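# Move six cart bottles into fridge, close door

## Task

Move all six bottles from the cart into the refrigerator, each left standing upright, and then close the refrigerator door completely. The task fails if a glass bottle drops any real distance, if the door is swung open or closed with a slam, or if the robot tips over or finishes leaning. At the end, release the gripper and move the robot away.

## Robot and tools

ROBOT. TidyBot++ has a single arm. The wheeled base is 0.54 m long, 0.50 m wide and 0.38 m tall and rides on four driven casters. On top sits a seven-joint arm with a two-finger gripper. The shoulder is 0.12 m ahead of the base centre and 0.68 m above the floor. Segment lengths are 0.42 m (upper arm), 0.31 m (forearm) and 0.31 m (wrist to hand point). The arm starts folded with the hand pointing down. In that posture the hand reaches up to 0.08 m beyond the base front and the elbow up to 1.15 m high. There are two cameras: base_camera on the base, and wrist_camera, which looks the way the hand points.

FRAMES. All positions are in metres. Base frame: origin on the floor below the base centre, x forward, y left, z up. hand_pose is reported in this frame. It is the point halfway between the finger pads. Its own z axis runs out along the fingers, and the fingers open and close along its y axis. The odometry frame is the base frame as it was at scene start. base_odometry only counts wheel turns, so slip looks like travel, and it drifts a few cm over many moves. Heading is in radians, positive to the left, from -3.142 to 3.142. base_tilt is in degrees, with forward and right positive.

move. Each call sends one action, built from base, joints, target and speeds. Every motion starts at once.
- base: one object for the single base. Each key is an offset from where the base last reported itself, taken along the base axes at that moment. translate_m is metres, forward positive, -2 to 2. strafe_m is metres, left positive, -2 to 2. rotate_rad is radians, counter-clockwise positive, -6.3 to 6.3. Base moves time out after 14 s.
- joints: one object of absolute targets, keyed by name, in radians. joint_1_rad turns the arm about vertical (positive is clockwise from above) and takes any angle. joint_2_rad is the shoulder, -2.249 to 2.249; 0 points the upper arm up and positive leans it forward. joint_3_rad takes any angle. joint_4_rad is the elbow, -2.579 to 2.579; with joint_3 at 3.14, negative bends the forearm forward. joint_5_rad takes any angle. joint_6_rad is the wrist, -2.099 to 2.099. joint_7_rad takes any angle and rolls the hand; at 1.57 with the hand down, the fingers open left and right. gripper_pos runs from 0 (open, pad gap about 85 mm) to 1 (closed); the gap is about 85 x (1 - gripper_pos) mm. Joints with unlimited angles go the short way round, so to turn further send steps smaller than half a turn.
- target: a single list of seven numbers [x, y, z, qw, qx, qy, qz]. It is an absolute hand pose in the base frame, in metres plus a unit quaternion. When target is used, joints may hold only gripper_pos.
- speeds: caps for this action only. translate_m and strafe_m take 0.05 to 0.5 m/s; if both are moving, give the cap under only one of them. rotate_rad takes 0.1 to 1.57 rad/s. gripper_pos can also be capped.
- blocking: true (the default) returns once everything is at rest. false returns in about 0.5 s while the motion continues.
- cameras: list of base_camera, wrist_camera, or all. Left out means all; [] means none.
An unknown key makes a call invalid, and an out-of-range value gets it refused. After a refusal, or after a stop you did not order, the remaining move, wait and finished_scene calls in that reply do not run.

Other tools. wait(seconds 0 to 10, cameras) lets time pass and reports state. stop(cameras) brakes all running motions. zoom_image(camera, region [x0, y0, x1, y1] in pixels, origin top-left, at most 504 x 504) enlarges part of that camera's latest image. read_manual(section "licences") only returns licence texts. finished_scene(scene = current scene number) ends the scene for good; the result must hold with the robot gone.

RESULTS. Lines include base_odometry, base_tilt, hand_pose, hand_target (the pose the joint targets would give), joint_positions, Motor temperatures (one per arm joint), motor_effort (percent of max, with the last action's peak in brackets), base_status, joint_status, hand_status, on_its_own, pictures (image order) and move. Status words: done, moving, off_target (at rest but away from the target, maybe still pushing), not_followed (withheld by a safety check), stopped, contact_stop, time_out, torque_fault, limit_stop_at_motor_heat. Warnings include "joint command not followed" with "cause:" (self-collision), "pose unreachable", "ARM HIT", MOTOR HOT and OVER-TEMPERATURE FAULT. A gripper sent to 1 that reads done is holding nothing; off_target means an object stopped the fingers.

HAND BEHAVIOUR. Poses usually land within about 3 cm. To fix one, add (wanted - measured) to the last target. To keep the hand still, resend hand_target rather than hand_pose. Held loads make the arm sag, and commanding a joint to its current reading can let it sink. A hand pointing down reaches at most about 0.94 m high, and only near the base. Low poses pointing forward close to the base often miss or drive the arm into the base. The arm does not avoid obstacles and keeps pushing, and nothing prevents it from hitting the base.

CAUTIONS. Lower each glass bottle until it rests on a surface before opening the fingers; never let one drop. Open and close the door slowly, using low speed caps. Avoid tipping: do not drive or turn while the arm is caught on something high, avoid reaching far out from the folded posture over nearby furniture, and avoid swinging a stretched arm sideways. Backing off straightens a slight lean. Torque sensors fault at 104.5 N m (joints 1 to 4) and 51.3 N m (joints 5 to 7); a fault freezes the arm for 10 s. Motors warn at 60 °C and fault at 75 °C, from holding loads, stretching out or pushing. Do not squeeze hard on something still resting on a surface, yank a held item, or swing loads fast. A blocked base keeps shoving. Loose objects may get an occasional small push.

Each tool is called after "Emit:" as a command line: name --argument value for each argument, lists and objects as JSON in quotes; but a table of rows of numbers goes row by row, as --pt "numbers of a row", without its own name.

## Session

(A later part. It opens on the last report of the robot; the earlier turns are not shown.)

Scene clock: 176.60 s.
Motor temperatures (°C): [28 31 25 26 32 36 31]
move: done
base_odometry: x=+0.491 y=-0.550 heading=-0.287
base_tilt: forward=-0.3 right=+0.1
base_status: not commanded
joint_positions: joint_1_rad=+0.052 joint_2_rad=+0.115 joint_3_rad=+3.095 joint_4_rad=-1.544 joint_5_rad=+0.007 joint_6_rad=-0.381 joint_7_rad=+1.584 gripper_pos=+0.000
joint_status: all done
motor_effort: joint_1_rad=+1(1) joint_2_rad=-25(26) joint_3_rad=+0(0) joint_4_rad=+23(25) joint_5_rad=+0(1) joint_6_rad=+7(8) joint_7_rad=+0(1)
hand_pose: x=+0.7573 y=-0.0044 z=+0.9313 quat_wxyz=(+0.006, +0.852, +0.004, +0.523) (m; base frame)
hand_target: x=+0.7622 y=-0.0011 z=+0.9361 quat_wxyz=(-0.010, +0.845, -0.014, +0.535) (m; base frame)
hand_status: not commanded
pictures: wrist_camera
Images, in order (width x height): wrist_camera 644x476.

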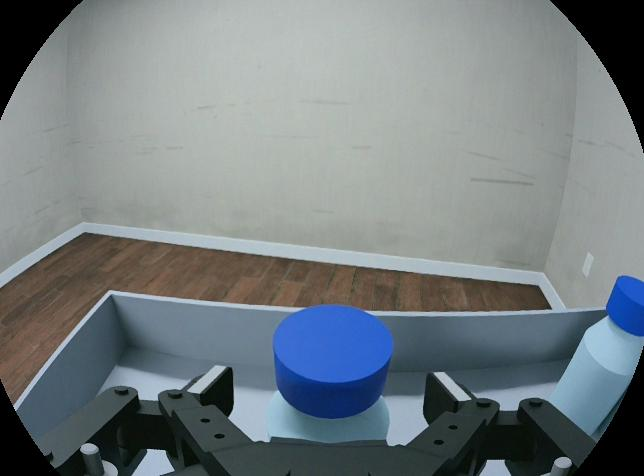

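Emit:
move --base '{"translate_m": 0.008, "strafe_m": -0.001}' --cameras '["wrist_camera"]'

Scene clock: 177.73 s.
Motor temperatures (°C): [28 31 25 26 32 36 31]
move: done
base_odometry: x=+0.499 y=-0.553 heading=-0.286
base_tilt: forward=-0.3 right=+0.1
base_status: done
joint_positions: joint_1_rad=+0.052 joint_2_rad=+0.112 joint_3_rad=+3.095 joint_4_rad=-1.545 joint_5_rad=+0.007 joint_6_rad=-0.380 joint_7_rad=+1.584 gripper_pos=+0.000
joint_status: not commanded
motor_effort: joint_1_rad=+1(2) joint_2_rad=-25(28) joint_3_rad=+0(1) joint_4_rad=+23(24) joint_5_rad=+0(1) joint_6_rad=+6(8) joint_7_rad=+0(1)
hand_pose: x=+0.7569 y=-0.0044 z=+0.9329 quat_wxyz=(+0.006, +0.851, +0.004, +0.525) (m; base frame)
hand_target: x=+0.7622 y=-0.0011 z=+0.9361 quat_wxyz=(-0.010, +0.845, -0.014, +0.535) (m; base frame)
hand_status: not commanded
pictures: wrist_camera
Images, in order (width x height): wrist_camera 644x476.

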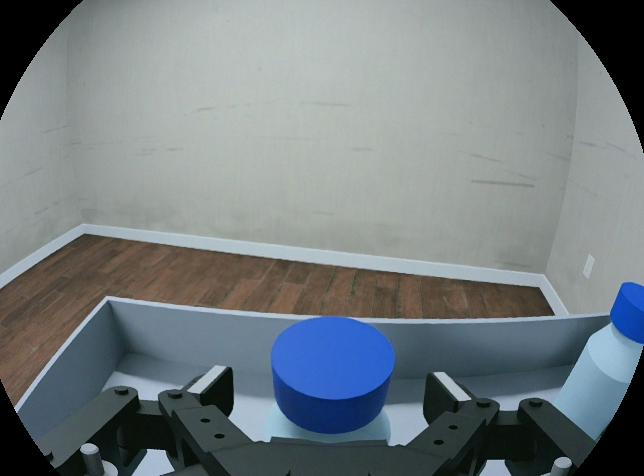

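Emit:
move --base '{"translate_m": 0.003}' --joints '{"gripper_pos": 0.35}' --cameras '[]'

Emit:
move --joints '{"gripper_pos": 0.75}' --cameras '["wrist_camera"]'

Emit:
move --joints '{"joint_2_rad": 0.125, "joint_4_rad": -1.42, "joint_6_rad": -0.475}' --cameras '[]'

Emit:
move --joints '{"joint_2_rad": 0.168, "joint_4_rad": -0.74, "joint_6_rad": -1.13}' --cameras '["wrist_camera"]'

Scene clock: 179.00 s.
Motor temperatures (°C): [28 31 25 26 32 36 31]
move: done
base_odometry: x=+0.501 y=-0.553 heading=-0.286
base_tilt: forward=-0.3 right=+0.1
base_status: done
joint_positions: joint_1_rad=+0.052 joint_2_rad=+0.111 joint_3_rad=+3.095 joint_4_rad=-1.545 joint_5_rad=+0.007 joint_6_rad=-0.379 joint_7_rad=+1.584 gripper_pos=+0.350
joint_status: all done
motor_effort: joint_1_rad=+1(3) joint_2_rad=-24(28) joint_3_rad=+0(2) joint_4_rad=+23(24) joint_5_rad=-1(1) joint_6_rad=+7(8) joint_7_rad=+0(1)
hand_pose: x=+0.7566 y=-0.0043 z=+0.9337 quat_wxyz=(+0.006, +0.851, +0.004, +0.525) (m; base frame)
hand_target: x=+0.7622 y=-0.0011 z=+0.9361 quat_wxyz=(-0.010, +0.845, -0.014, +0.535) (m; base frame)
hand_status: not commanded
pictures: none
No camera images: "cameras" was empty.

Scene clock: 179.77 s.
Motor temperatures (°C): [28 31 25 26 32 36 31]
move: off_target
base_odometry: x=+0.501 y=-0.553 heading=-0.286
base_tilt: forward=-0.3 right=+0.1
base_status: not commanded
joint_positions: joint_1_rad=+0.052 joint_2_rad=+0.110 joint_3_rad=+3.095 joint_4_rad=-1.546 joint_5_rad=+0.007 joint_6_rad=-0.377 joint_7_rad=+1.584 gripper_pos=+0.453
joint_status: gripper_pos off_target (ended at +0.453, target +0.750)
motor_effort: joint_1_rad=+0(2) joint_2_rad=-24(26) joint_3_rad=-1(2) joint_4_rad=+23(24) joint_5_rad=-1(1) joint_6_rad=+7(8) joint_7_rad=+0(1)
hand_pose: x=+0.7566 y=-0.0046 z=+0.9347 quat_wxyz=(+0.006, +0.850, +0.004, +0.526) (m; base frame)
hand_target: x=+0.7622 y=-0.0011 z=+0.9361 quat_wxyz=(-0.010, +0.845, -0.014, +0.535) (m; base frame)
hand_status: not commanded
pictures: wrist_camera
Images, in order (width x height): wrist_camera 644x476.

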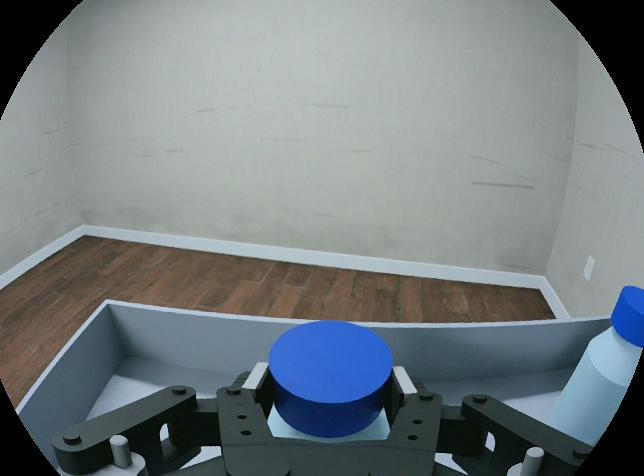

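Scene clock: 180.77 s.
Motor temperatures (°C): [28 31 25 26 32 36 31]
move: off_target
base_odometry: x=+0.501 y=-0.553 heading=-0.286
base_tilt: forward=-0.3 right=+0.1
base_status: not commanded
joint_positions: joint_1_rad=+0.052 joint_2_rad=+0.139 joint_3_rad=+3.095 joint_4_rad=-1.472 joint_5_rad=+0.007 joint_6_rad=-0.455 joint_7_rad=+1.584 gripper_pos=+0.453
joint_status: joint_4_rad off_target (ended at -1.472, target -1.420); the others done
motor_effort: joint_1_rad=+1(1) joint_2_rad=-33(33) joint_3_rad=+0(1) joint_4_rad=+29(30) joint_5_rad=-1(1) joint_6_rad=+11(12) joint_7_rad=+0(1)
hand_pose: x=+0.7647 y=-0.0053 z=+0.9380 quat_wxyz=(+0.005, +0.859, +0.003, +0.512) (m; base frame)
hand_target: x=+0.7655 y=-0.0015 z=+0.9724 quat_wxyz=(-0.010, +0.847, -0.014, +0.532) (m; base frame)
hand_status: not commanded
pictures: none
No camera images: "cameras" was empty.

Scene clock: 183.03 s.
Motor temperatures (°C): [28 31 25 26 32 36 31]
move: off_target
base_odometry: x=+0.501 y=-0.553 heading=-0.286
base_tilt: forward=-0.3 right=+0.1
base_status: not commanded
joint_positions: joint_1_rad=+0.052 joint_2_rad=+0.177 joint_3_rad=+3.095 joint_4_rad=-0.786 joint_5_rad=+0.007 joint_6_rad=-1.101 joint_7_rad=+1.584 gripper_pos=+0.453
joint_status: joint_4_rad off_target (ended at -0.786, target -0.740); the others done
motor_effort: joint_1_rad=+1(2) joint_2_rad=-30(34) joint_3_rad=+0(1) joint_4_rad=+25(30) joint_5_rad=+0(1) joint_6_rad=+10(12) joint_7_rad=+0(1)
hand_pose: x=+0.7246 y=-0.0082 z=+1.1284 quat_wxyz=(+0.005, +0.858, +0.001, +0.513) (m; base frame)
hand_target: x=+0.7145 y=-0.0035 z=+1.1501 quat_wxyz=(-0.010, +0.851, -0.015, +0.524) (m; base frame)
hand_status: not commanded
pictures: wrist_camera
Images, in order (width x height): wrist_camera 644x476.

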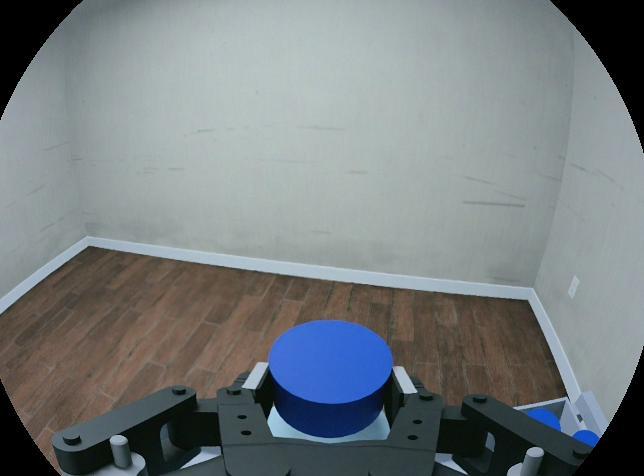

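Emit:
move --base '{"translate_m": -0.5}' --speeds '{"translate_m": 0.35}' --cameras '[]'

Emit:
move --base '{"translate_m": 0.69, "strafe_m": 1.077, "rotate_rad": 1.343}' --speeds '{"translate_m": 0.4, "rotate_rad": 1.0}' --joints '{"joint_1_rad": -0.09}'

Scene clock: 186.57 s.
Motor temperatures (°C): [28 31 25 26 32 36 31]
move: done
base_odometry: x=+0.022 y=-0.412 heading=-0.286
base_tilt: forward=-0.3 right=+0.1
base_status: done
joint_positions: joint_1_rad=+0.052 joint_2_rad=+0.184 joint_3_rad=+3.095 joint_4_rad=-0.784 joint_5_rad=+0.007 joint_6_rad=-1.107 joint_7_rad=+1.584 gripper_pos=+0.453
joint_status: not commanded
motor_effort: joint_1_rad=+1(3) joint_2_rad=-31(35) joint_3_rad=+0(2) joint_4_rad=+26(26) joint_5_rad=+0(2) joint_6_rad=+11(12) joint_7_rad=+0(1)
hand_pose: x=+0.7268 y=-0.0082 z=+1.1235 quat_wxyz=(+0.005, +0.861, +0.001, +0.508) (m; base frame)
hand_target: x=+0.7145 y=-0.0035 z=+1.1501 quat_wxyz=(-0.010, +0.851, -0.015, +0.524) (m; base frame)
hand_status: not commanded
pictures: none
No camera images: "cameras" was empty.

Scene clock: 190.97 s.
Motor temperatures (°C): [28 31 25 26 32 36 31]
move: done
base_odometry: x=+0.988 y=+0.427 heading=+1.058
base_tilt: forward=-0.3 right=+0.1
base_status: done
joint_positions: joint_1_rad=-0.092 joint_2_rad=+0.193 joint_3_rad=+3.100 joint_4_rad=-0.783 joint_5_rad=+0.008 joint_6_rad=-1.108 joint_7_rad=+1.584 gripper_pos=+0.453
joint_status: all done
motor_effort: joint_1_rad=+1(8) joint_2_rad=-31(35) joint_3_rad=+0(7) joint_4_rad=+26(27) joint_5_rad=+0(4) joint_6_rad=+11(12) joint_7_rad=+0(1)
hand_pose: x=+0.7257 y=+0.0772 z=+1.1184 quat_wxyz=(-0.030, +0.861, +0.061, +0.504) (m; base frame)
hand_target: x=+0.7093 y=+0.0784 z=+1.1501 quat_wxyz=(-0.046, +0.850, +0.044, +0.522) (m; base frame)
hand_status: not commanded
pictures: base_camera, wrist_camera
Images, in order (width x height): base_camera 644x364, wrist_camera 644x476.

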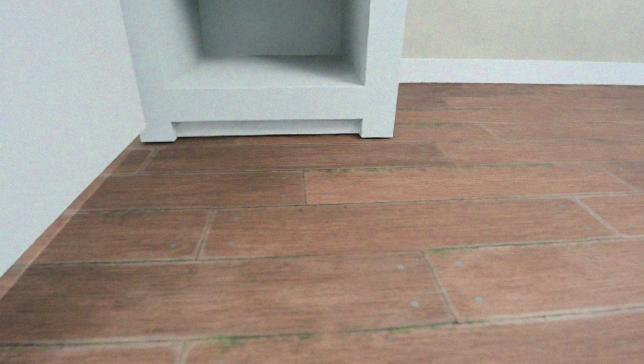

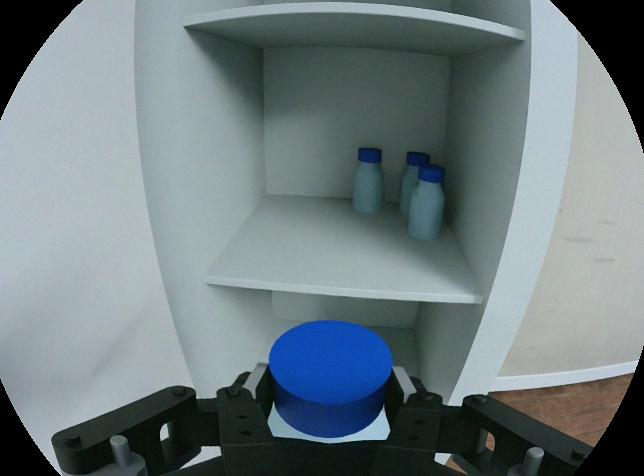

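Emit:
move --base '{"translate_m": 0.53, "strafe_m": 0.005}' --speeds '{"translate_m": 0.3}'

Emit:
move --joints '{"joint_2_rad": 0.152, "joint_4_rad": -0.94, "joint_6_rad": -0.88}' --cameras '["wrist_camera"]'

Scene clock: 195.53 s.
Motor temperatures (°C): [28 31 25 26 32 36 31]
move: done
base_odometry: x=+1.244 y=+0.891 heading=+1.057
base_tilt: forward=-0.3 right=+0.1
base_status: done
joint_positions: joint_1_rad=-0.092 joint_2_rad=+0.191 joint_3_rad=+3.100 joint_4_rad=-0.782 joint_5_rad=+0.008 joint_6_rad=-1.110 joint_7_rad=+1.584 gripper_pos=+0.453
joint_status: not commanded
motor_effort: joint_1_rad=+1(4) joint_2_rad=-31(35) joint_3_rad=+0(3) joint_4_rad=+25(26) joint_5_rad=+0(1) joint_6_rad=+11(12) joint_7_rad=+0(1)
hand_pose: x=+0.7246 y=+0.0772 z=+1.1197 quat_wxyz=(-0.030, +0.861, +0.061, +0.504) (m; base frame)
hand_target: x=+0.7093 y=+0.0784 z=+1.1501 quat_wxyz=(-0.046, +0.850, +0.044, +0.522) (m; base frame)
hand_status: not commanded
pictures: base_camera, wrist_camera
Images, in order (width x height): base_camera 644x364, wrist_camera 644x476.

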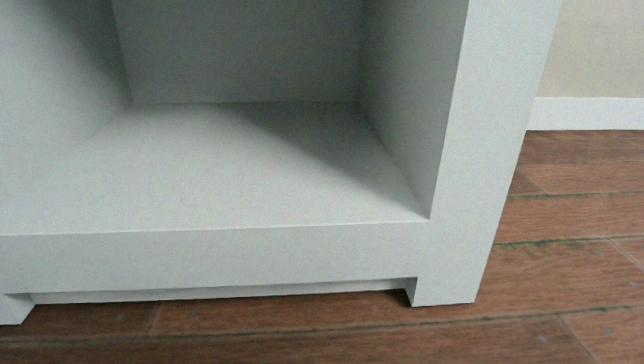

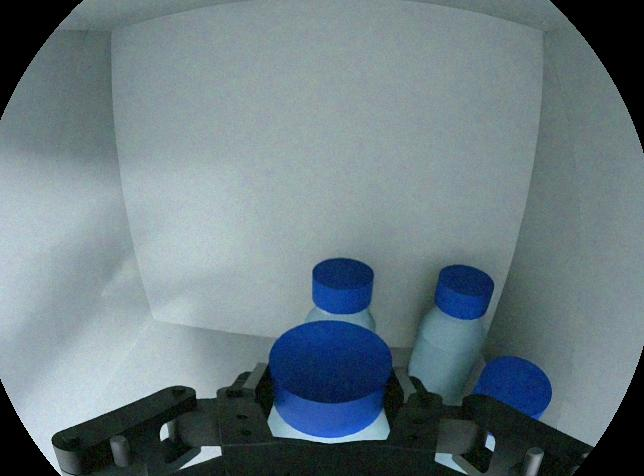

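Scene clock: 196.73 s.
Motor temperatures (°C): [28 31 25 26 32 36 31]
move: done
base_odometry: x=+1.244 y=+0.891 heading=+1.057
base_tilt: forward=-0.3 right=+0.1
base_status: not commanded
joint_positions: joint_1_rad=-0.092 joint_2_rad=+0.180 joint_3_rad=+3.100 joint_4_rad=-0.959 joint_5_rad=+0.008 joint_6_rad=-0.942 joint_7_rad=+1.584 gripper_pos=+0.453
joint_status: all done
motor_effort: joint_1_rad=+1(1) joint_2_rad=-30(34) joint_3_rad=+0(1) joint_4_rad=+27(28) joint_5_rad=+0(1) joint_6_rad=+11(12) joint_7_rad=+0(1)
hand_pose: x=+0.7456 y=+0.0808 z=+1.0752 quat_wxyz=(-0.030, +0.861, +0.062, +0.505) (m; base frame)
hand_target: x=+0.7421 y=+0.0836 z=+1.1212 quat_wxyz=(-0.048, +0.833, +0.043, +0.550) (m; base frame)
hand_status: not commanded
pictures: wrist_camera
Images, in order (width x height): wrist_camera 644x476.

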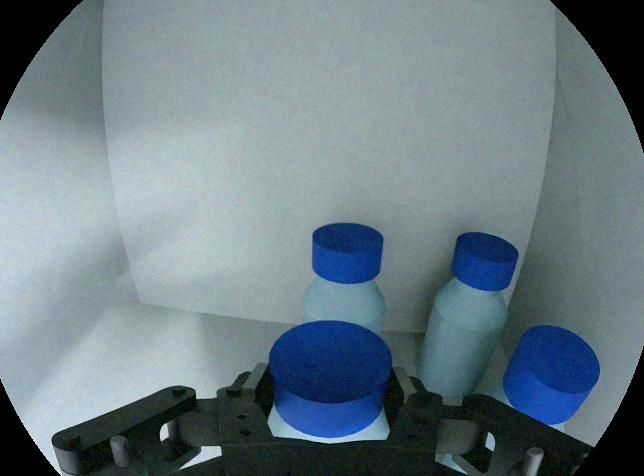

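Emit:
move --joints '{"joint_2_rad": 0.148, "joint_4_rad": -1.015, "joint_6_rad": -0.785}' --cameras '[]'

Emit:
move --joints '{"joint_2_rad": 0.146, "joint_4_rad": -1.05, "joint_6_rad": -0.75}' --cameras '[]'

Emit:
move --joints '{"joint_2_rad": 0.143, "joint_4_rad": -1.09, "joint_6_rad": -0.715}' --cameras '[]'

Emit:
move --joints '{"joint_2_rad": 0.143, "joint_4_rad": -1.115, "joint_6_rad": -0.735}' --cameras '["wrist_camera"]'

Scene clock: 198.30 s.
Motor temperatures (°C): [28 31 25 26 32 36 31]
move: done
base_odometry: x=+1.244 y=+0.891 heading=+1.057
base_tilt: forward=-0.3 right=+0.1
base_status: not commanded
joint_positions: joint_1_rad=-0.092 joint_2_rad=+0.171 joint_3_rad=+3.100 joint_4_rad=-1.025 joint_5_rad=+0.008 joint_6_rad=-0.840 joint_7_rad=+1.584 gripper_pos=+0.453
joint_status: all done
motor_effort: joint_1_rad=+1(1) joint_2_rad=-30(31) joint_3_rad=+0(1) joint_4_rad=+27(28) joint_5_rad=+0(1) joint_6_rad=+10(12) joint_7_rad=+0(1)
hand_pose: x=+0.7556 y=+0.0825 z=+1.0719 quat_wxyz=(-0.031, +0.849, +0.061, +0.524) (m; base frame)
hand_target: x=+0.7527 y=+0.0852 z=+1.1082 quat_wxyz=(-0.049, +0.826, +0.042, +0.560) (m; base frame)
hand_status: not commanded
pictures: none
No camera images: "cameras" was empty.

Scene clock: 198.97 s.
Motor temperatures (°C): [28 31 25 26 32 36 31]
move: done
base_odometry: x=+1.244 y=+0.891 heading=+1.057
base_tilt: forward=-0.3 right=+0.1
base_status: not commanded
joint_positions: joint_1_rad=-0.092 joint_2_rad=+0.160 joint_3_rad=+3.100 joint_4_rad=-1.057 joint_5_rad=+0.008 joint_6_rad=-0.801 joint_7_rad=+1.584 gripper_pos=+0.453
joint_status: all done
motor_effort: joint_1_rad=+0(1) joint_2_rad=-28(30) joint_3_rad=-1(1) joint_4_rad=+26(26) joint_5_rad=+0(2) joint_6_rad=+10(11) joint_7_rad=+0(1)
hand_pose: x=+0.7555 y=+0.0828 z=+1.0717 quat_wxyz=(-0.031, +0.844, +0.061, +0.532) (m; base frame)
hand_target: x=+0.7560 y=+0.0858 z=+1.0993 quat_wxyz=(-0.049, +0.825, +0.042, +0.561) (m; base frame)
hand_status: not commanded
pictures: none
No camera images: "cameras" was empty.

Scene clock: 199.67 s.
Motor temperatures (°C): [28 31 25 26 32 36 31]
move: done
base_odometry: x=+1.244 y=+0.891 heading=+1.057
base_tilt: forward=-0.3 right=+0.1
base_status: not commanded
joint_positions: joint_1_rad=-0.092 joint_2_rad=+0.147 joint_3_rad=+3.100 joint_4_rad=-1.091 joint_5_rad=+0.008 joint_6_rad=-0.762 joint_7_rad=+1.584 gripper_pos=+0.453
joint_status: all done
motor_effort: joint_1_rad=+1(2) joint_2_rad=-27(30) joint_3_rad=+0(1) joint_4_rad=+24(26) joint_5_rad=-1(1) joint_6_rad=+10(11) joint_7_rad=+0(1)
hand_pose: x=+0.7548 y=+0.0830 z=+1.0715 quat_wxyz=(-0.032, +0.839, +0.061, +0.539) (m; base frame)
hand_target: x=+0.7586 y=+0.0863 z=+1.0880 quat_wxyz=(-0.049, +0.826, +0.043, +0.560) (m; base frame)
hand_status: not commanded
pictures: none
No camera images: "cameras" was empty.

Scene clock: 200.27 s.
Motor temperatures (°C): [28 31 25 26 32 36 31]
move: done
base_odometry: x=+1.244 y=+0.891 heading=+1.057
base_tilt: forward=-0.3 right=+0.1
base_status: not commanded
joint_positions: joint_1_rad=-0.092 joint_2_rad=+0.139 joint_3_rad=+3.100 joint_4_rad=-1.099 joint_5_rad=+0.008 joint_6_rad=-0.762 joint_7_rad=+1.584 gripper_pos=+0.453
joint_status: all done
motor_effort: joint_1_rad=-1(2) joint_2_rad=-25(27) joint_3_rad=-1(2) joint_4_rad=+22(24) joint_5_rad=-1(2) joint_6_rad=+6(9) joint_7_rad=+0(1)
hand_pose: x=+0.7516 y=+0.0827 z=+1.0718 quat_wxyz=(-0.031, +0.839, +0.061, +0.539) (m; base frame)
hand_target: x=+0.7556 y=+0.0860 z=+1.0676 quat_wxyz=(-0.048, +0.838, +0.043, +0.541) (m; base frame)
hand_status: not commanded
pictures: wrist_camera
Images, in order (width x height): wrist_camera 644x476.

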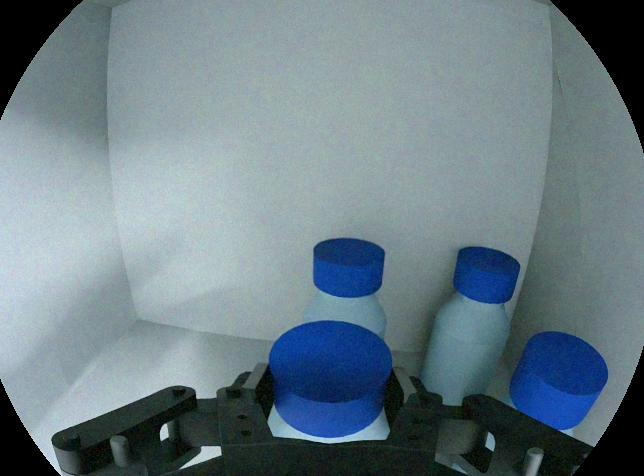

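Emit:
move --joints '{"gripper_pos": 0.36}' --cameras '[]'

Emit:
move --joints '{"gripper_pos": 0.31}' --cameras '["wrist_camera"]'

Emit:
move --base '{"translate_m": -0.53}' --speeds '{"translate_m": 0.35}'

Scene clock: 201.47 s.
Motor temperatures (°C): [28 31 25 26 32 36 31]
move: done
base_odometry: x=+1.244 y=+0.891 heading=+1.057
base_tilt: forward=-0.3 right=+0.1
base_status: not commanded
joint_positions: joint_1_rad=-0.092 joint_2_rad=+0.139 joint_3_rad=+3.100 joint_4_rad=-1.103 joint_5_rad=+0.008 joint_6_rad=-0.762 joint_7_rad=+1.584 gripper_pos=+0.360
joint_status: all done
motor_effort: joint_1_rad=+0(1) joint_2_rad=-24(26) joint_3_rad=-1(2) joint_4_rad=+22(23) joint_5_rad=+0(2) joint_6_rad=+7(7) joint_7_rad=+0(1)
hand_pose: x=+0.7515 y=+0.0827 z=+1.0694 quat_wxyz=(-0.031, +0.840, +0.061, +0.538) (m; base frame)
hand_target: x=+0.7556 y=+0.0860 z=+1.0676 quat_wxyz=(-0.048, +0.838, +0.043, +0.541) (m; base frame)
hand_status: not commanded
pictures: none
No camera images: "cameras" was empty.

Scene clock: 201.93 s.
Motor temperatures (°C): [28 31 25 26 32 36 31]
move: done
base_odometry: x=+1.244 y=+0.891 heading=+1.057
base_tilt: forward=-0.3 right=+0.1
base_status: not commanded
joint_positions: joint_1_rad=-0.092 joint_2_rad=+0.139 joint_3_rad=+3.100 joint_4_rad=-1.103 joint_5_rad=+0.008 joint_6_rad=-0.762 joint_7_rad=+1.584 gripper_pos=+0.310
joint_status: all done
motor_effort: joint_1_rad=+1(1) joint_2_rad=-25(26) joint_3_rad=+0(1) joint_4_rad=+22(23) joint_5_rad=+0(1) joint_6_rad=+7(7) joint_7_rad=+0(1)
hand_pose: x=+0.7515 y=+0.0827 z=+1.0693 quat_wxyz=(-0.031, +0.840, +0.061, +0.538) (m; base frame)
hand_target: x=+0.7556 y=+0.0860 z=+1.0676 quat_wxyz=(-0.048, +0.838, +0.043, +0.541) (m; base frame)
hand_status: not commanded
pictures: wrist_camera
Images, in order (width x height): wrist_camera 644x476.

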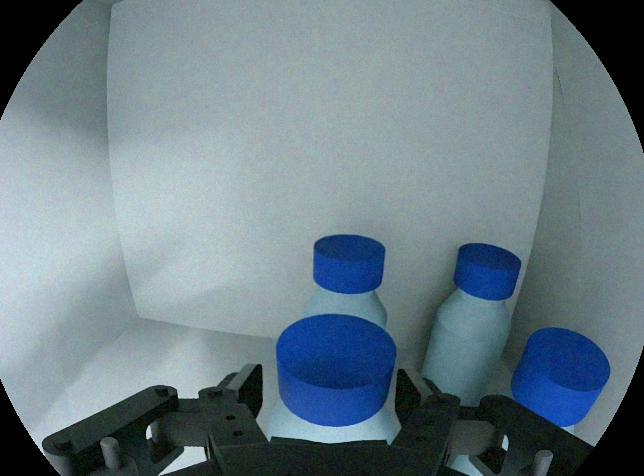

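Scene clock: 204.47 s.
Motor temperatures (°C): [28 31 25 26 32 36 31]
move: done
base_odometry: x=+0.983 y=+0.429 heading=+1.057
base_tilt: forward=-0.3 right=+0.1
base_status: done
joint_positions: joint_1_rad=-0.091 joint_2_rad=+0.131 joint_3_rad=+3.099 joint_4_rad=-1.107 joint_5_rad=+0.008 joint_6_rad=-0.762 joint_7_rad=+1.584 gripper_pos=+0.310
joint_status: not commanded
motor_effort: joint_1_rad=+0(6) joint_2_rad=-26(30) joint_3_rad=+0(4) joint_4_rad=+23(24) joint_5_rad=+0(2) joint_6_rad=+7(8) joint_7_rad=+0(1)
hand_pose: x=+0.7483 y=+0.0816 z=+1.0723 quat_wxyz=(-0.031, +0.839, +0.061, +0.540) (m; base frame)
hand_target: x=+0.7556 y=+0.0860 z=+1.0676 quat_wxyz=(-0.048, +0.838, +0.043, +0.541) (m; base frame)
hand_status: not commanded
pictures: base_camera, wrist_camera
Images, in order (width x height): base_camera 644x364, wrist_camera 644x476.

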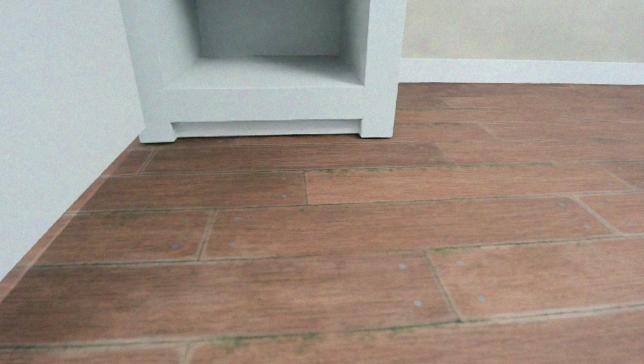

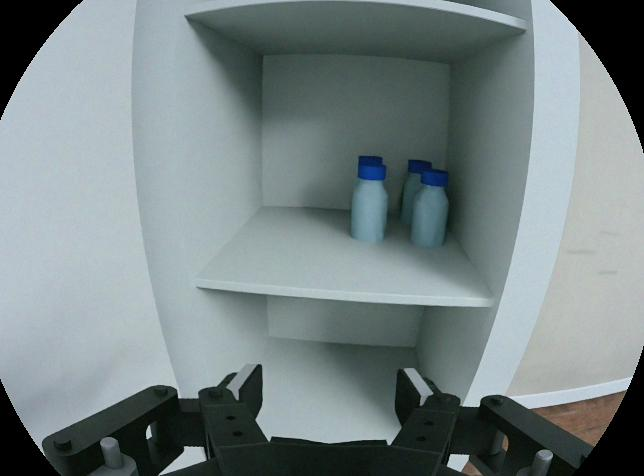

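Emit:
move --base '{"translate_m": -1.67, "strafe_m": 0.076, "rotate_rad": -1.093}' --speeds '{"rotate_rad": 1.2}' --joints '{"joint_1_rad": 0.048, "joint_2_rad": 0.155, "joint_4_rad": -1.1, "joint_6_rad": -0.82, "gripper_pos": 0.15}'

Scene clock: 216.87 s.
Motor temperatures (°C): [28 31 25 26 32 36 31]
move: done
base_odometry: x=+0.096 y=-0.988 heading=-0.036
base_tilt: forward=-0.3 right=+0.1
base_status: done
joint_positions: joint_1_rad=+0.047 joint_2_rad=+0.149 joint_3_rad=+3.094 joint_4_rad=-1.107 joint_5_rad=+0.008 joint_6_rad=-0.775 joint_7_rad=+1.584 gripper_pos=+0.150
joint_status: all done
motor_effort: joint_1_rad=+0(6) joint_2_rad=-25(31) joint_3_rad=+0(4) joint_4_rad=+22(24) joint_5_rad=+1(2) joint_6_rad=+7(8) joint_7_rad=+0(1)
hand_pose: x=+0.7588 y=-0.0029 z=+1.0569 quat_wxyz=(+0.004, +0.850, +0.005, +0.527) (m; base frame)
hand_target: x=+0.7547 y=-0.0025 z=+1.0450 quat_wxyz=(-0.010, +0.861, -0.015, +0.508) (m; base frame)
hand_status: not commanded
pictures: base_camera, wrist_camera
Images, in order (width x height): base_camera 644x364, wrist_camera 644x476.

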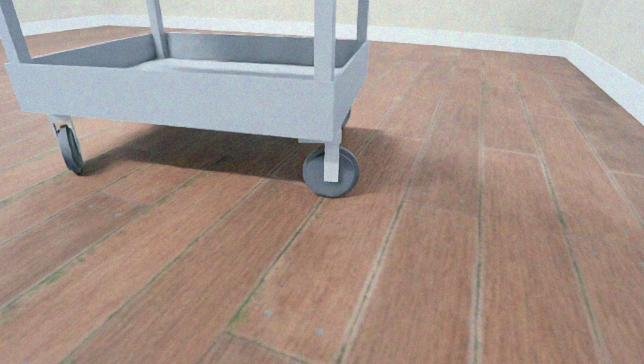

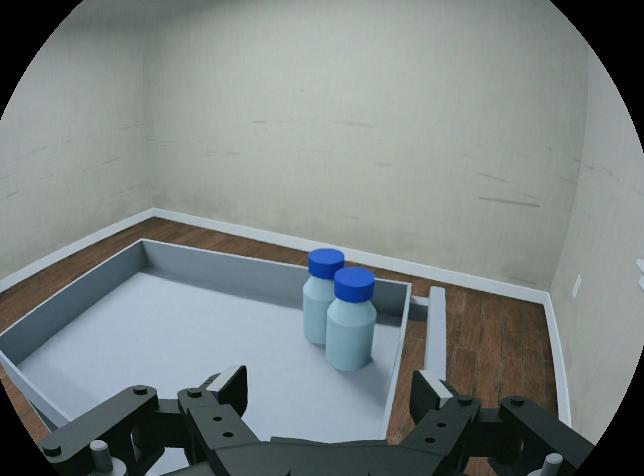

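Emit:
move --base '{"translate_m": 0.245, "strafe_m": -0.036}' --speeds '{"translate_m": 0.3}' --joints '{"joint_2_rad": 0.14, "joint_4_rad": -1.3, "joint_6_rad": -0.61}'

Scene clock: 219.50 s.
Motor temperatures (°C): [28 31 25 26 32 36 31]
move: done
base_odometry: x=+0.340 y=-1.033 heading=-0.036
base_tilt: forward=-0.3 right=+0.1
base_status: done
joint_positions: joint_1_rad=+0.047 joint_2_rad=+0.135 joint_3_rad=+3.094 joint_4_rad=-1.294 joint_5_rad=+0.008 joint_6_rad=-0.646 joint_7_rad=+1.584 gripper_pos=+0.150
joint_status: all done
motor_effort: joint_1_rad=+1(1) joint_2_rad=-25(29) joint_3_rad=+0(1) joint_4_rad=+23(25) joint_5_rad=+0(1) joint_6_rad=+6(8) joint_7_rad=+0(1)
hand_pose: x=+0.7589 y=-0.0020 z=+0.9933 quat_wxyz=(+0.004, +0.861, +0.005, +0.509) (m; base frame)
hand_target: x=+0.7650 y=-0.0019 z=+0.9961 quat_wxyz=(-0.010, +0.855, -0.015, +0.519) (m; base frame)
hand_status: not commanded
pictures: base_camera, wrist_camera
Images, in order (width x height): base_camera 644x364, wrist_camera 644x476.

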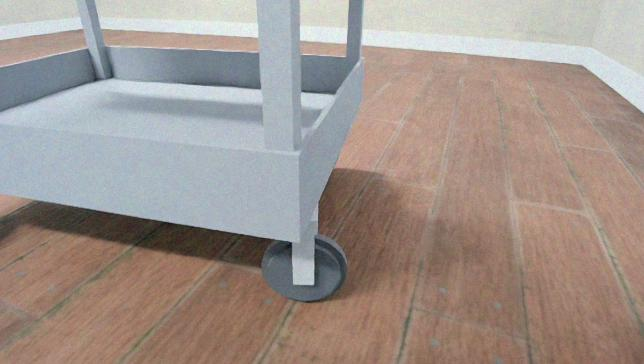

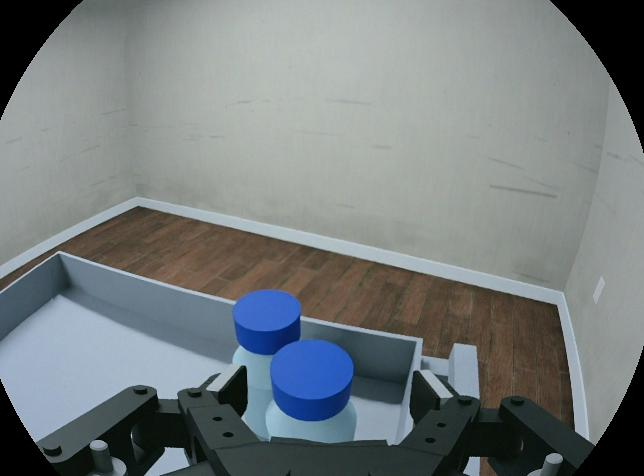

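Emit:
move --base '{"translate_m": 0.048, "strafe_m": 0.009}' --joints '{"joint_2_rad": 0.13, "joint_4_rad": -1.38, "joint_6_rad": -0.525, "gripper_pos": 0.2}' --cameras '["wrist_camera"]'

Scene clock: 222.17 s.
Motor temperatures (°C): [28 31 25 26 32 36 31]
move: done
base_odometry: x=+0.389 y=-1.026 heading=-0.037
base_tilt: forward=-0.3 right=+0.1
base_status: done
joint_positions: joint_1_rad=+0.047 joint_2_rad=+0.126 joint_3_rad=+3.094 joint_4_rad=-1.371 joint_5_rad=+0.008 joint_6_rad=-0.560 joint_7_rad=+1.584 gripper_pos=+0.200
joint_status: all done
motor_effort: joint_1_rad=+1(2) joint_2_rad=-24(30) joint_3_rad=+0(2) joint_4_rad=+23(24) joint_5_rad=-1(1) joint_6_rad=+6(8) joint_7_rad=+0(1)
hand_pose: x=+0.7600 y=-0.0016 z=+0.9768 quat_wxyz=(+0.004, +0.857, +0.006, +0.516) (m; base frame)
hand_target: x=+0.7651 y=-0.0016 z=+0.9789 quat_wxyz=(-0.010, +0.851, -0.015, +0.525) (m; base frame)
hand_status: not commanded
pictures: wrist_camera
Images, in order (width x height): wrist_camera 644x476.

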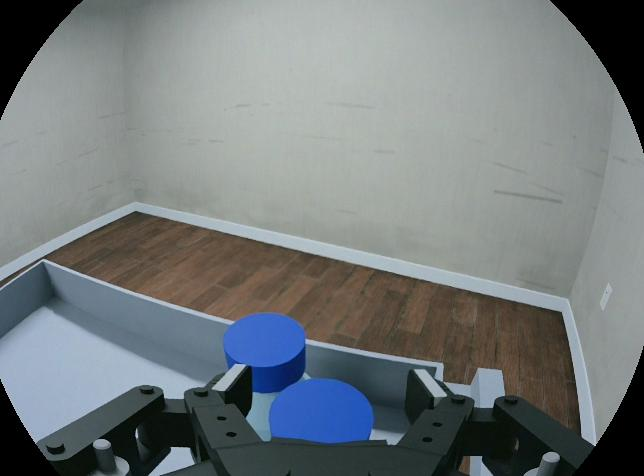

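Emit:
move --base '{"translate_m": 0.007, "strafe_m": 0.005}' --joints '{"joint_2_rad": 0.122, "joint_4_rad": -1.47, "joint_6_rad": -0.43}' --cameras '["wrist_camera"]'

Scene clock: 224.27 s.
Motor temperatures (°C): [28 31 25 26 32 36 31]
move: done
base_odometry: x=+0.396 y=-1.022 heading=-0.037
base_tilt: forward=-0.3 right=+0.1
base_status: done
joint_positions: joint_1_rad=+0.047 joint_2_rad=+0.120 joint_3_rad=+3.094 joint_4_rad=-1.464 joint_5_rad=+0.008 joint_6_rad=-0.467 joint_7_rad=+1.584 gripper_pos=+0.200
joint_status: all done
motor_effort: joint_1_rad=+1(3) joint_2_rad=-26(28) joint_3_rad=+0(3) joint_4_rad=+23(25) joint_5_rad=+0(1) joint_6_rad=+6(8) joint_7_rad=+0(1)
hand_pose: x=+0.7593 y=-0.0013 z=+0.9514 quat_wxyz=(+0.004, +0.855, +0.006, +0.518) (m; base frame)
hand_target: x=+0.7641 y=-0.0013 z=+0.9572 quat_wxyz=(-0.010, +0.847, -0.014, +0.531) (m; base frame)
hand_status: not commanded
pictures: wrist_camera
Images, in order (width x height): wrist_camera 644x476.

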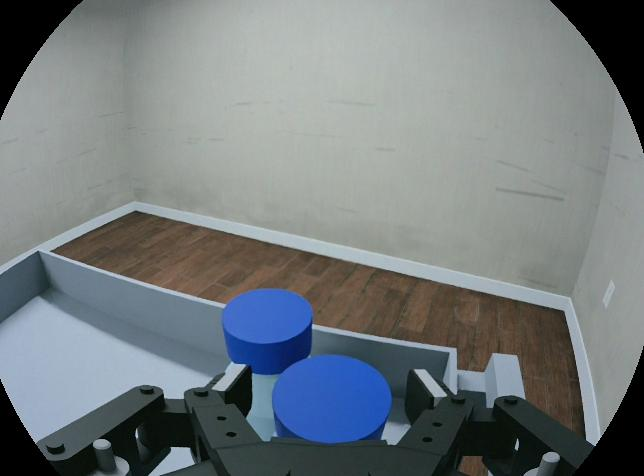

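Emit:
move --joints '{"joint_2_rad": 0.12, "joint_4_rad": -1.515, "joint_6_rad": -0.385}' --cameras '["wrist_camera"]'

Emit:
move --joints '{"joint_2_rad": 0.118, "joint_4_rad": -1.55, "joint_6_rad": -0.345}' --cameras '["wrist_camera"]'

Scene clock: 225.37 s.
Motor temperatures (°C): [28 31 25 26 32 36 31]
move: done
base_odometry: x=+0.396 y=-1.022 heading=-0.037
base_tilt: forward=-0.3 right=+0.1
base_status: not commanded
joint_positions: joint_1_rad=+0.047 joint_2_rad=+0.118 joint_3_rad=+3.094 joint_4_rad=-1.509 joint_5_rad=+0.008 joint_6_rad=-0.419 joint_7_rad=+1.584 gripper_pos=+0.200
joint_status: all done
motor_effort: joint_1_rad=+0(1) joint_2_rad=-26(27) joint_3_rad=+0(0) joint_4_rad=+23(24) joint_5_rad=+0(1) joint_6_rad=+7(8) joint_7_rad=+0(1)
hand_pose: x=+0.7588 y=-0.0011 z=+0.9397 quat_wxyz=(+0.004, +0.854, +0.006, +0.521) (m; base frame)
hand_target: x=+0.7629 y=-0.0012 z=+0.9444 quat_wxyz=(-0.010, +0.847, -0.014, +0.532) (m; base frame)
hand_status: not commanded
pictures: wrist_camera
Images, in order (width x height): wrist_camera 644x476.

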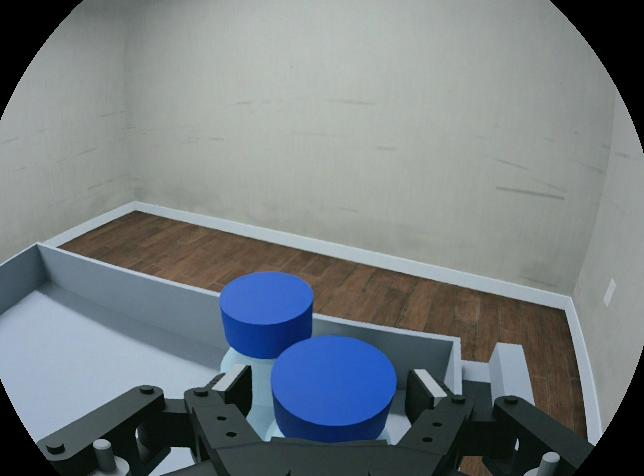

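Scene clock: 226.03 s.
Motor temperatures (°C): [28 31 25 26 32 36 31]
move: done
base_odometry: x=+0.396 y=-1.022 heading=-0.037
base_tilt: forward=-0.3 right=+0.1
base_status: not commanded
joint_positions: joint_1_rad=+0.047 joint_2_rad=+0.117 joint_3_rad=+3.094 joint_4_rad=-1.543 joint_5_rad=+0.008 joint_6_rad=-0.378 joint_7_rad=+1.584 gripper_pos=+0.200
joint_status: all done
motor_effort: joint_1_rad=+1(1) joint_2_rad=-24(27) joint_3_rad=+0(0) joint_4_rad=+23(24) joint_5_rad=+0(1) joint_6_rad=+7(8) joint_7_rad=+0(1)
hand_pose: x=+0.7585 y=-0.0009 z=+0.9316 quat_wxyz=(+0.004, +0.852, +0.006, +0.524) (m; base frame)
hand_target: x=+0.7622 y=-0.0011 z=+0.9361 quat_wxyz=(-0.010, +0.845, -0.014, +0.535) (m; base frame)
hand_status: not commanded
pictures: wrist_camera
Images, in order (width x height): wrist_camera 644x476.

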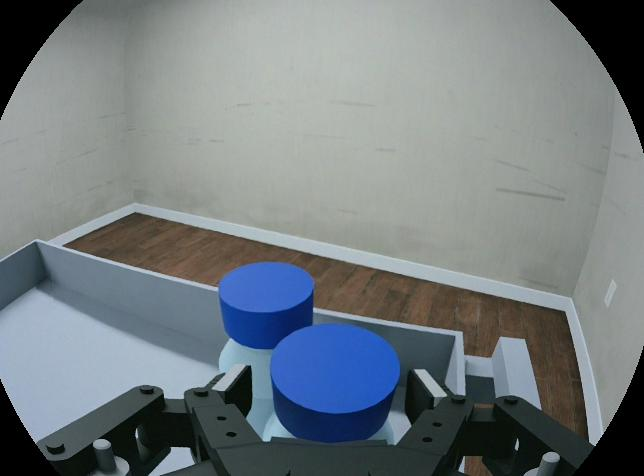

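Emit:
move --joints '{"gripper_pos": 0.36}' --base '{"strafe_m": -0.002}' --cameras '["wrist_camera"]'

Emit:
move --joints '{"gripper_pos": 0.75}' --cameras '["wrist_camera"]'

Scene clock: 227.00 s.
Motor temperatures (°C): [28 31 25 26 32 36 31]
move: done
base_odometry: x=+0.396 y=-1.024 heading=-0.037
base_tilt: forward=-0.3 right=+0.1
base_status: done
joint_positions: joint_1_rad=+0.047 joint_2_rad=+0.116 joint_3_rad=+3.094 joint_4_rad=-1.543 joint_5_rad=+0.008 joint_6_rad=-0.378 joint_7_rad=+1.584 gripper_pos=+0.360
joint_status: all done
motor_effort: joint_1_rad=+1(5) joint_2_rad=-25(28) joint_3_rad=+0(4) joint_4_rad=+23(24) joint_5_rad=+0(1) joint_6_rad=+7(8) joint_7_rad=+1(1)
hand_pose: x=+0.7584 y=-0.0009 z=+0.9322 quat_wxyz=(+0.004, +0.851, +0.006, +0.525) (m; base frame)
hand_target: x=+0.7622 y=-0.0011 z=+0.9361 quat_wxyz=(-0.010, +0.845, -0.014, +0.535) (m; base frame)
hand_status: not commanded
pictures: wrist_camera
Images, in order (width x height): wrist_camera 644x476.

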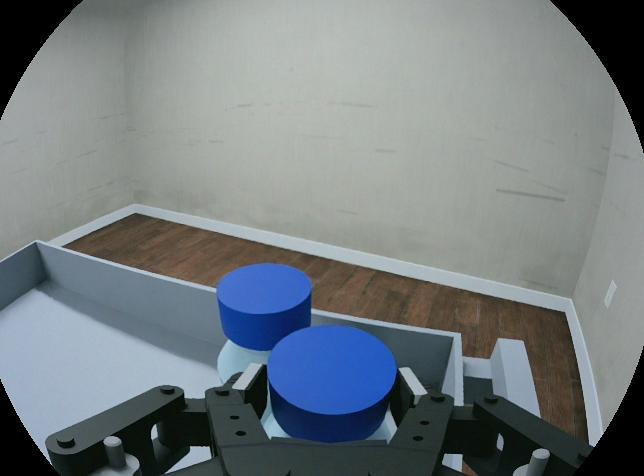

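Scene clock: 227.77 s.
Motor temperatures (°C): [28 31 25 26 32 36 31]
move: off_target
base_odometry: x=+0.396 y=-1.024 heading=-0.037
base_tilt: forward=-0.3 right=+0.1
base_status: not commanded
joint_positions: joint_1_rad=+0.047 joint_2_rad=+0.115 joint_3_rad=+3.094 joint_4_rad=-1.544 joint_5_rad=+0.008 joint_6_rad=-0.377 joint_7_rad=+1.584 gripper_pos=+0.441
joint_status: gripper_pos off_target (ended at +0.441, target +0.750)
motor_effort: joint_1_rad=+1(1) joint_2_rad=-24(26) joint_3_rad=+0(1) joint_4_rad=+23(25) joint_5_rad=+0(1) joint_6_rad=+7(8) joint_7_rad=+0(1)
hand_pose: x=+0.7580 y=-0.0009 z=+0.9327 quat_wxyz=(+0.004, +0.851, +0.006, +0.525) (m; base frame)
hand_target: x=+0.7622 y=-0.0011 z=+0.9361 quat_wxyz=(-0.010, +0.845, -0.014, +0.535) (m; base frame)
hand_status: not commanded
pictures: wrist_camera
Images, in order (width x height): wrist_camera 644x476.

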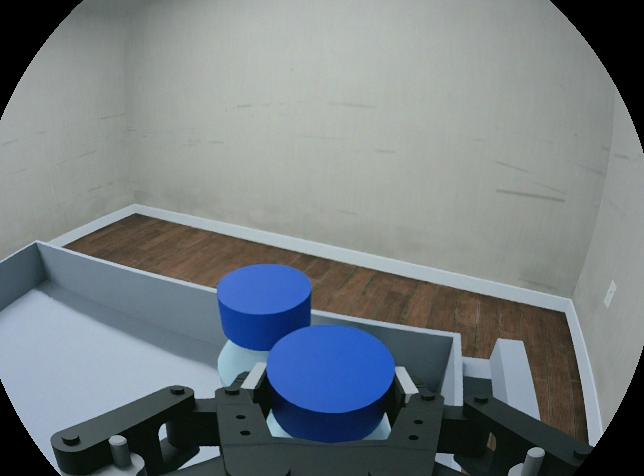

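Emit:
move --joints '{"joint_1_rad":0.048,"joint_2_rad":0.125,"joint_4_rad":-1.42,"joint_6_rad":-0.475}' --cameras '["wrist_camera"]'

Emit:
move --joints '{"joint_1_rad":0.048,"joint_2_rad":0.168,"joint_4_rad":-0.74,"joint_6_rad":-1.13}'

Scene clock: 232.63 s.
Motor temperatures (°C): [28 31 25 26 32 36 31]
move: off_target
base_odometry: x=+0.396 y=-1.024 heading=-0.037
base_tilt: forward=-0.3 right=+0.1
base_status: not commanded
joint_positions: joint_1_rad=+0.047 joint_2_rad=+0.135 joint_3_rad=+3.094 joint_4_rad=-1.474 joint_5_rad=+0.008 joint_6_rad=-0.461 joint_7_rad=+1.584 gripper_pos=+0.441
joint_status: joint_4_rad off_target (ended at -1.474, target -1.420); the others done
motor_effort: joint_1_rad=+0(1) joint_2_rad=-31(31) joint_3_rad=-1(1) joint_4_rad=+29(30) joint_5_rad=+0(1) joint_6_rad=+12(12) joint_7_rad=+0(1)
hand_pose: x=+0.7623 y=-0.0015 z=+0.9380 quat_wxyz=(+0.004, +0.860, +0.006, +0.511) (m; base frame)
hand_target: x=+0.7655 y=-0.0015 z=+0.9724 quat_wxyz=(-0.010, +0.847, -0.014, +0.532) (m; base frame)
hand_status: not commanded
pictures: wrist_camera
Images, in order (width x height): wrist_camera 644x476.

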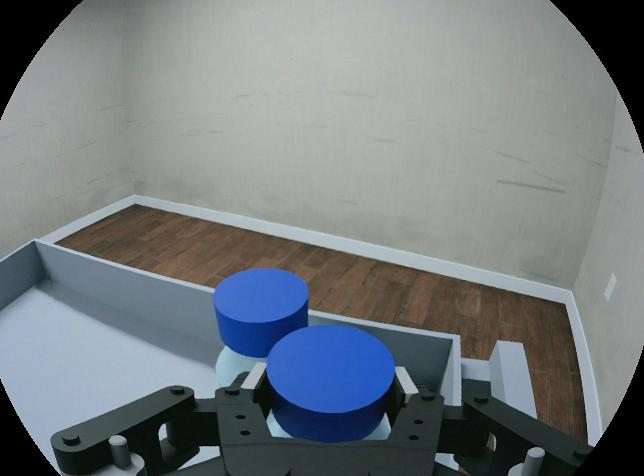

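Scene clock: 234.90 s.
Motor temperatures (°C): [28 31 25 26 32 36 31]
move: off_target
base_odometry: x=+0.396 y=-1.024 heading=-0.037
base_tilt: forward=-0.3 right=+0.1
base_status: not commanded
joint_positions: joint_1_rad=+0.047 joint_2_rad=+0.174 joint_3_rad=+3.094 joint_4_rad=-0.784 joint_5_rad=+0.008 joint_6_rad=-1.098 joint_7_rad=+1.584 gripper_pos=+0.441
joint_status: joint_4_rad off_target (ended at -0.784, target -0.740); the others done
motor_effort: joint_1_rad=+1(1) joint_2_rad=-28(34) joint_3_rad=+0(2) joint_4_rad=+25(31) joint_5_rad=-1(2) joint_6_rad=+10(13) joint_7_rad=+0(1)
hand_pose: x=+0.7236 y=-0.0048 z=+1.1323 quat_wxyz=(+0.004, +0.856, +0.003, +0.517) (m; base frame)
hand_target: x=+0.7145 y=-0.0035 z=+1.1501 quat_wxyz=(-0.010, +0.851, -0.015, +0.524) (m; base frame)
hand_status: not commanded
pictures: base_camera, wrist_camera
Images, in order (width x height): base_camera 644x364, wrist_camera 644x476.

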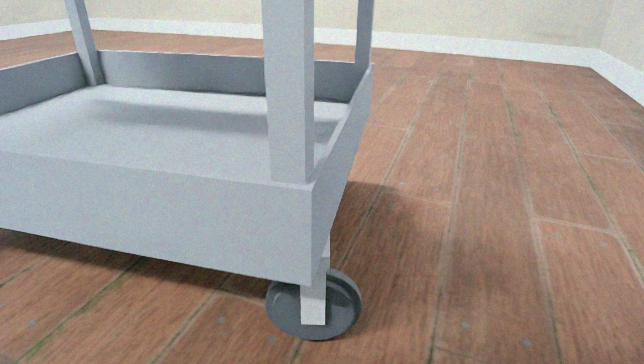

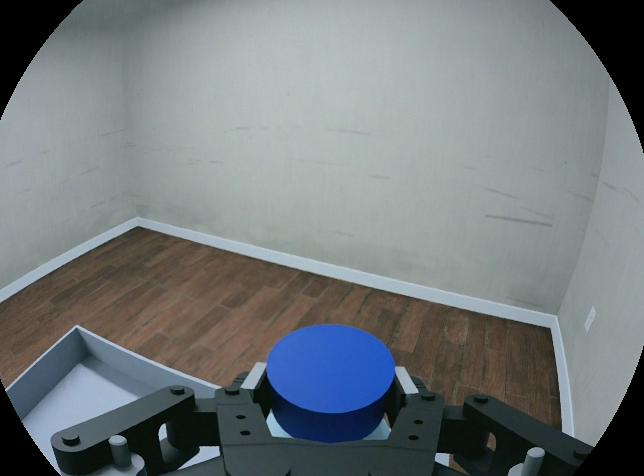

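Emit:
move --base '{"translate_m":-0.3}' --cameras '[]'

Emit:
move --base '{"translate_m":0.881,"strafe_m":1.449,"rotate_rad":1.094}' --speeds '{"translate_m":0.4,"rotate_rad":1.0}'

Scene clock: 237.93 s.
Motor temperatures (°C): [28 31 25 26 32 36 31]
move: done
base_odometry: x=+0.096 y=-1.012 heading=-0.037
base_tilt: forward=-0.3 right=+0.1
base_status: done
joint_positions: joint_1_rad=+0.048 joint_2_rad=+0.179 joint_3_rad=+3.094 joint_4_rad=-0.779 joint_5_rad=+0.008 joint_6_rad=-1.106 joint_7_rad=+1.584 gripper_pos=+0.441
joint_status: not commanded
motor_effort: joint_1_rad=+0(3) joint_2_rad=-29(34) joint_3_rad=+0(3) joint_4_rad=+25(26) joint_5_rad=+0(2) joint_6_rad=+11(12) joint_7_rad=+0(1)
hand_pose: x=+0.7246 y=-0.0052 z=+1.1294 quat_wxyz=(+0.004, +0.858, +0.003, +0.513) (m; base frame)
hand_target: x=+0.7145 y=-0.0035 z=+1.1501 quat_wxyz=(-0.010, +0.851, -0.015, +0.524) (m; base frame)
hand_status: not commanded
pictures: none
No camera images: "cameras" was empty.

Scene clock: 243.43 s.
Motor temperatures (°C): [28 31 25 26 32 36 31]
move: done
base_odometry: x=+1.030 y=+0.403 heading=+1.058
base_tilt: forward=-0.3 right=+0.1
base_status: done
joint_positions: joint_1_rad=+0.045 joint_2_rad=+0.189 joint_3_rad=+3.098 joint_4_rad=-0.779 joint_5_rad=+0.008 joint_6_rad=-1.106 joint_7_rad=+1.584 gripper_pos=+0.441
joint_status: not commanded
motor_effort: joint_1_rad=+0(6) joint_2_rad=-30(35) joint_3_rad=+0(5) joint_4_rad=+25(26) joint_5_rad=+0(3) joint_6_rad=+11(11) joint_7_rad=+0(1)
hand_pose: x=+0.7292 y=-0.0055 z=+1.1232 quat_wxyz=(+0.004, +0.861, +0.002, +0.509) (m; base frame)
hand_target: x=+0.7145 y=-0.0035 z=+1.1501 quat_wxyz=(-0.010, +0.851, -0.015, +0.524) (m; base frame)
hand_status: not commanded
pictures: base_camera, wrist_camera
Images, in order (width x height): base_camera 644x364, wrist_camera 644x476.

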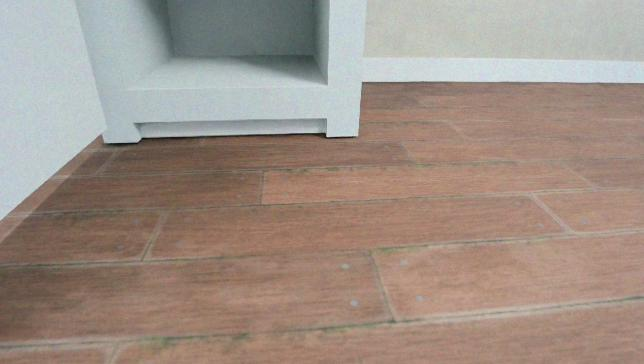

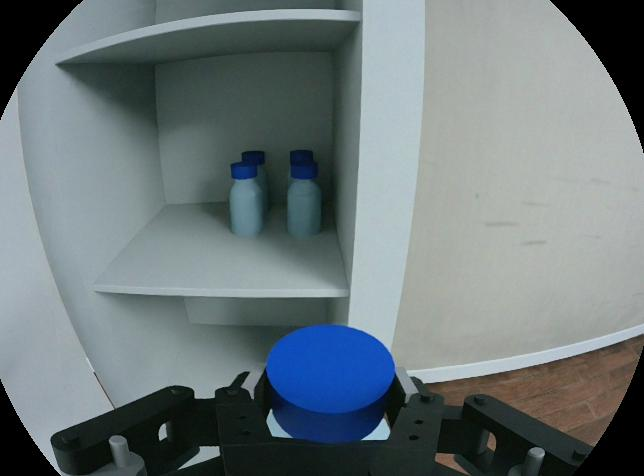

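Emit:
move --base '{"strafe_m":0.012,"rotate_rad":0.04}' --cameras '["wrist_camera"]'

Emit:
zoom_image --camera "wrist_camera" --region '[80, 130, 440, 330]'

Scene clock: 246.07 s.
Motor temperatures (°C): [28 31 25 26 32 36 31]
move: done
base_odometry: x=+1.020 y=+0.409 heading=+1.098
base_tilt: forward=-0.3 right=+0.1
base_status: done
joint_positions: joint_1_rad=+0.042 joint_2_rad=+0.189 joint_3_rad=+3.092 joint_4_rad=-0.779 joint_5_rad=+0.007 joint_6_rad=-1.106 joint_7_rad=+1.584 gripper_pos=+0.441
joint_status: not commanded
motor_effort: joint_1_rad=+1(4) joint_2_rad=-30(32) joint_3_rad=+0(4) joint_4_rad=+25(26) joint_5_rad=+0(2) joint_6_rad=+10(11) joint_7_rad=+0(1)
hand_pose: x=+0.7290 y=-0.0011 z=+1.1234 quat_wxyz=(+0.001, +0.861, +0.006, +0.509) (m; base frame)
hand_target: x=+0.7145 y=-0.0035 z=+1.1501 quat_wxyz=(-0.010, +0.851, -0.015, +0.524) (m; base frame)
hand_status: not commanded
pictures: wrist_camera
Images, in order (width x height): wrist_camera 644x476.

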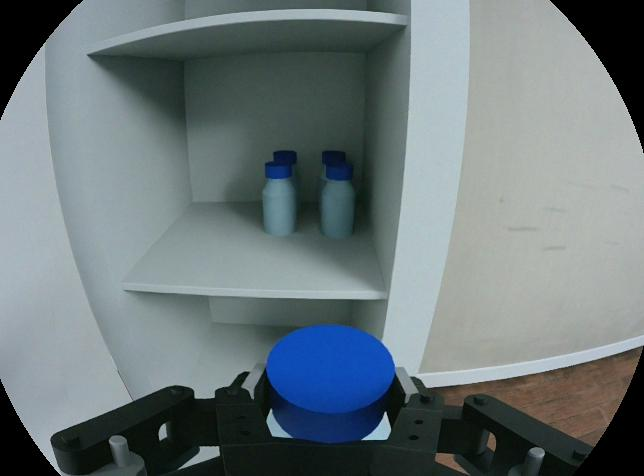

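Scaled by 1.400.

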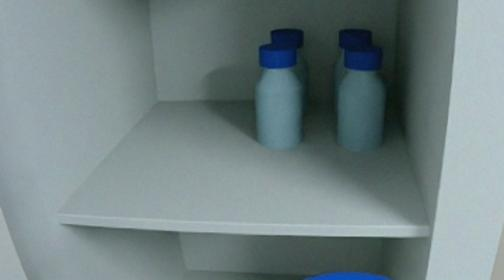

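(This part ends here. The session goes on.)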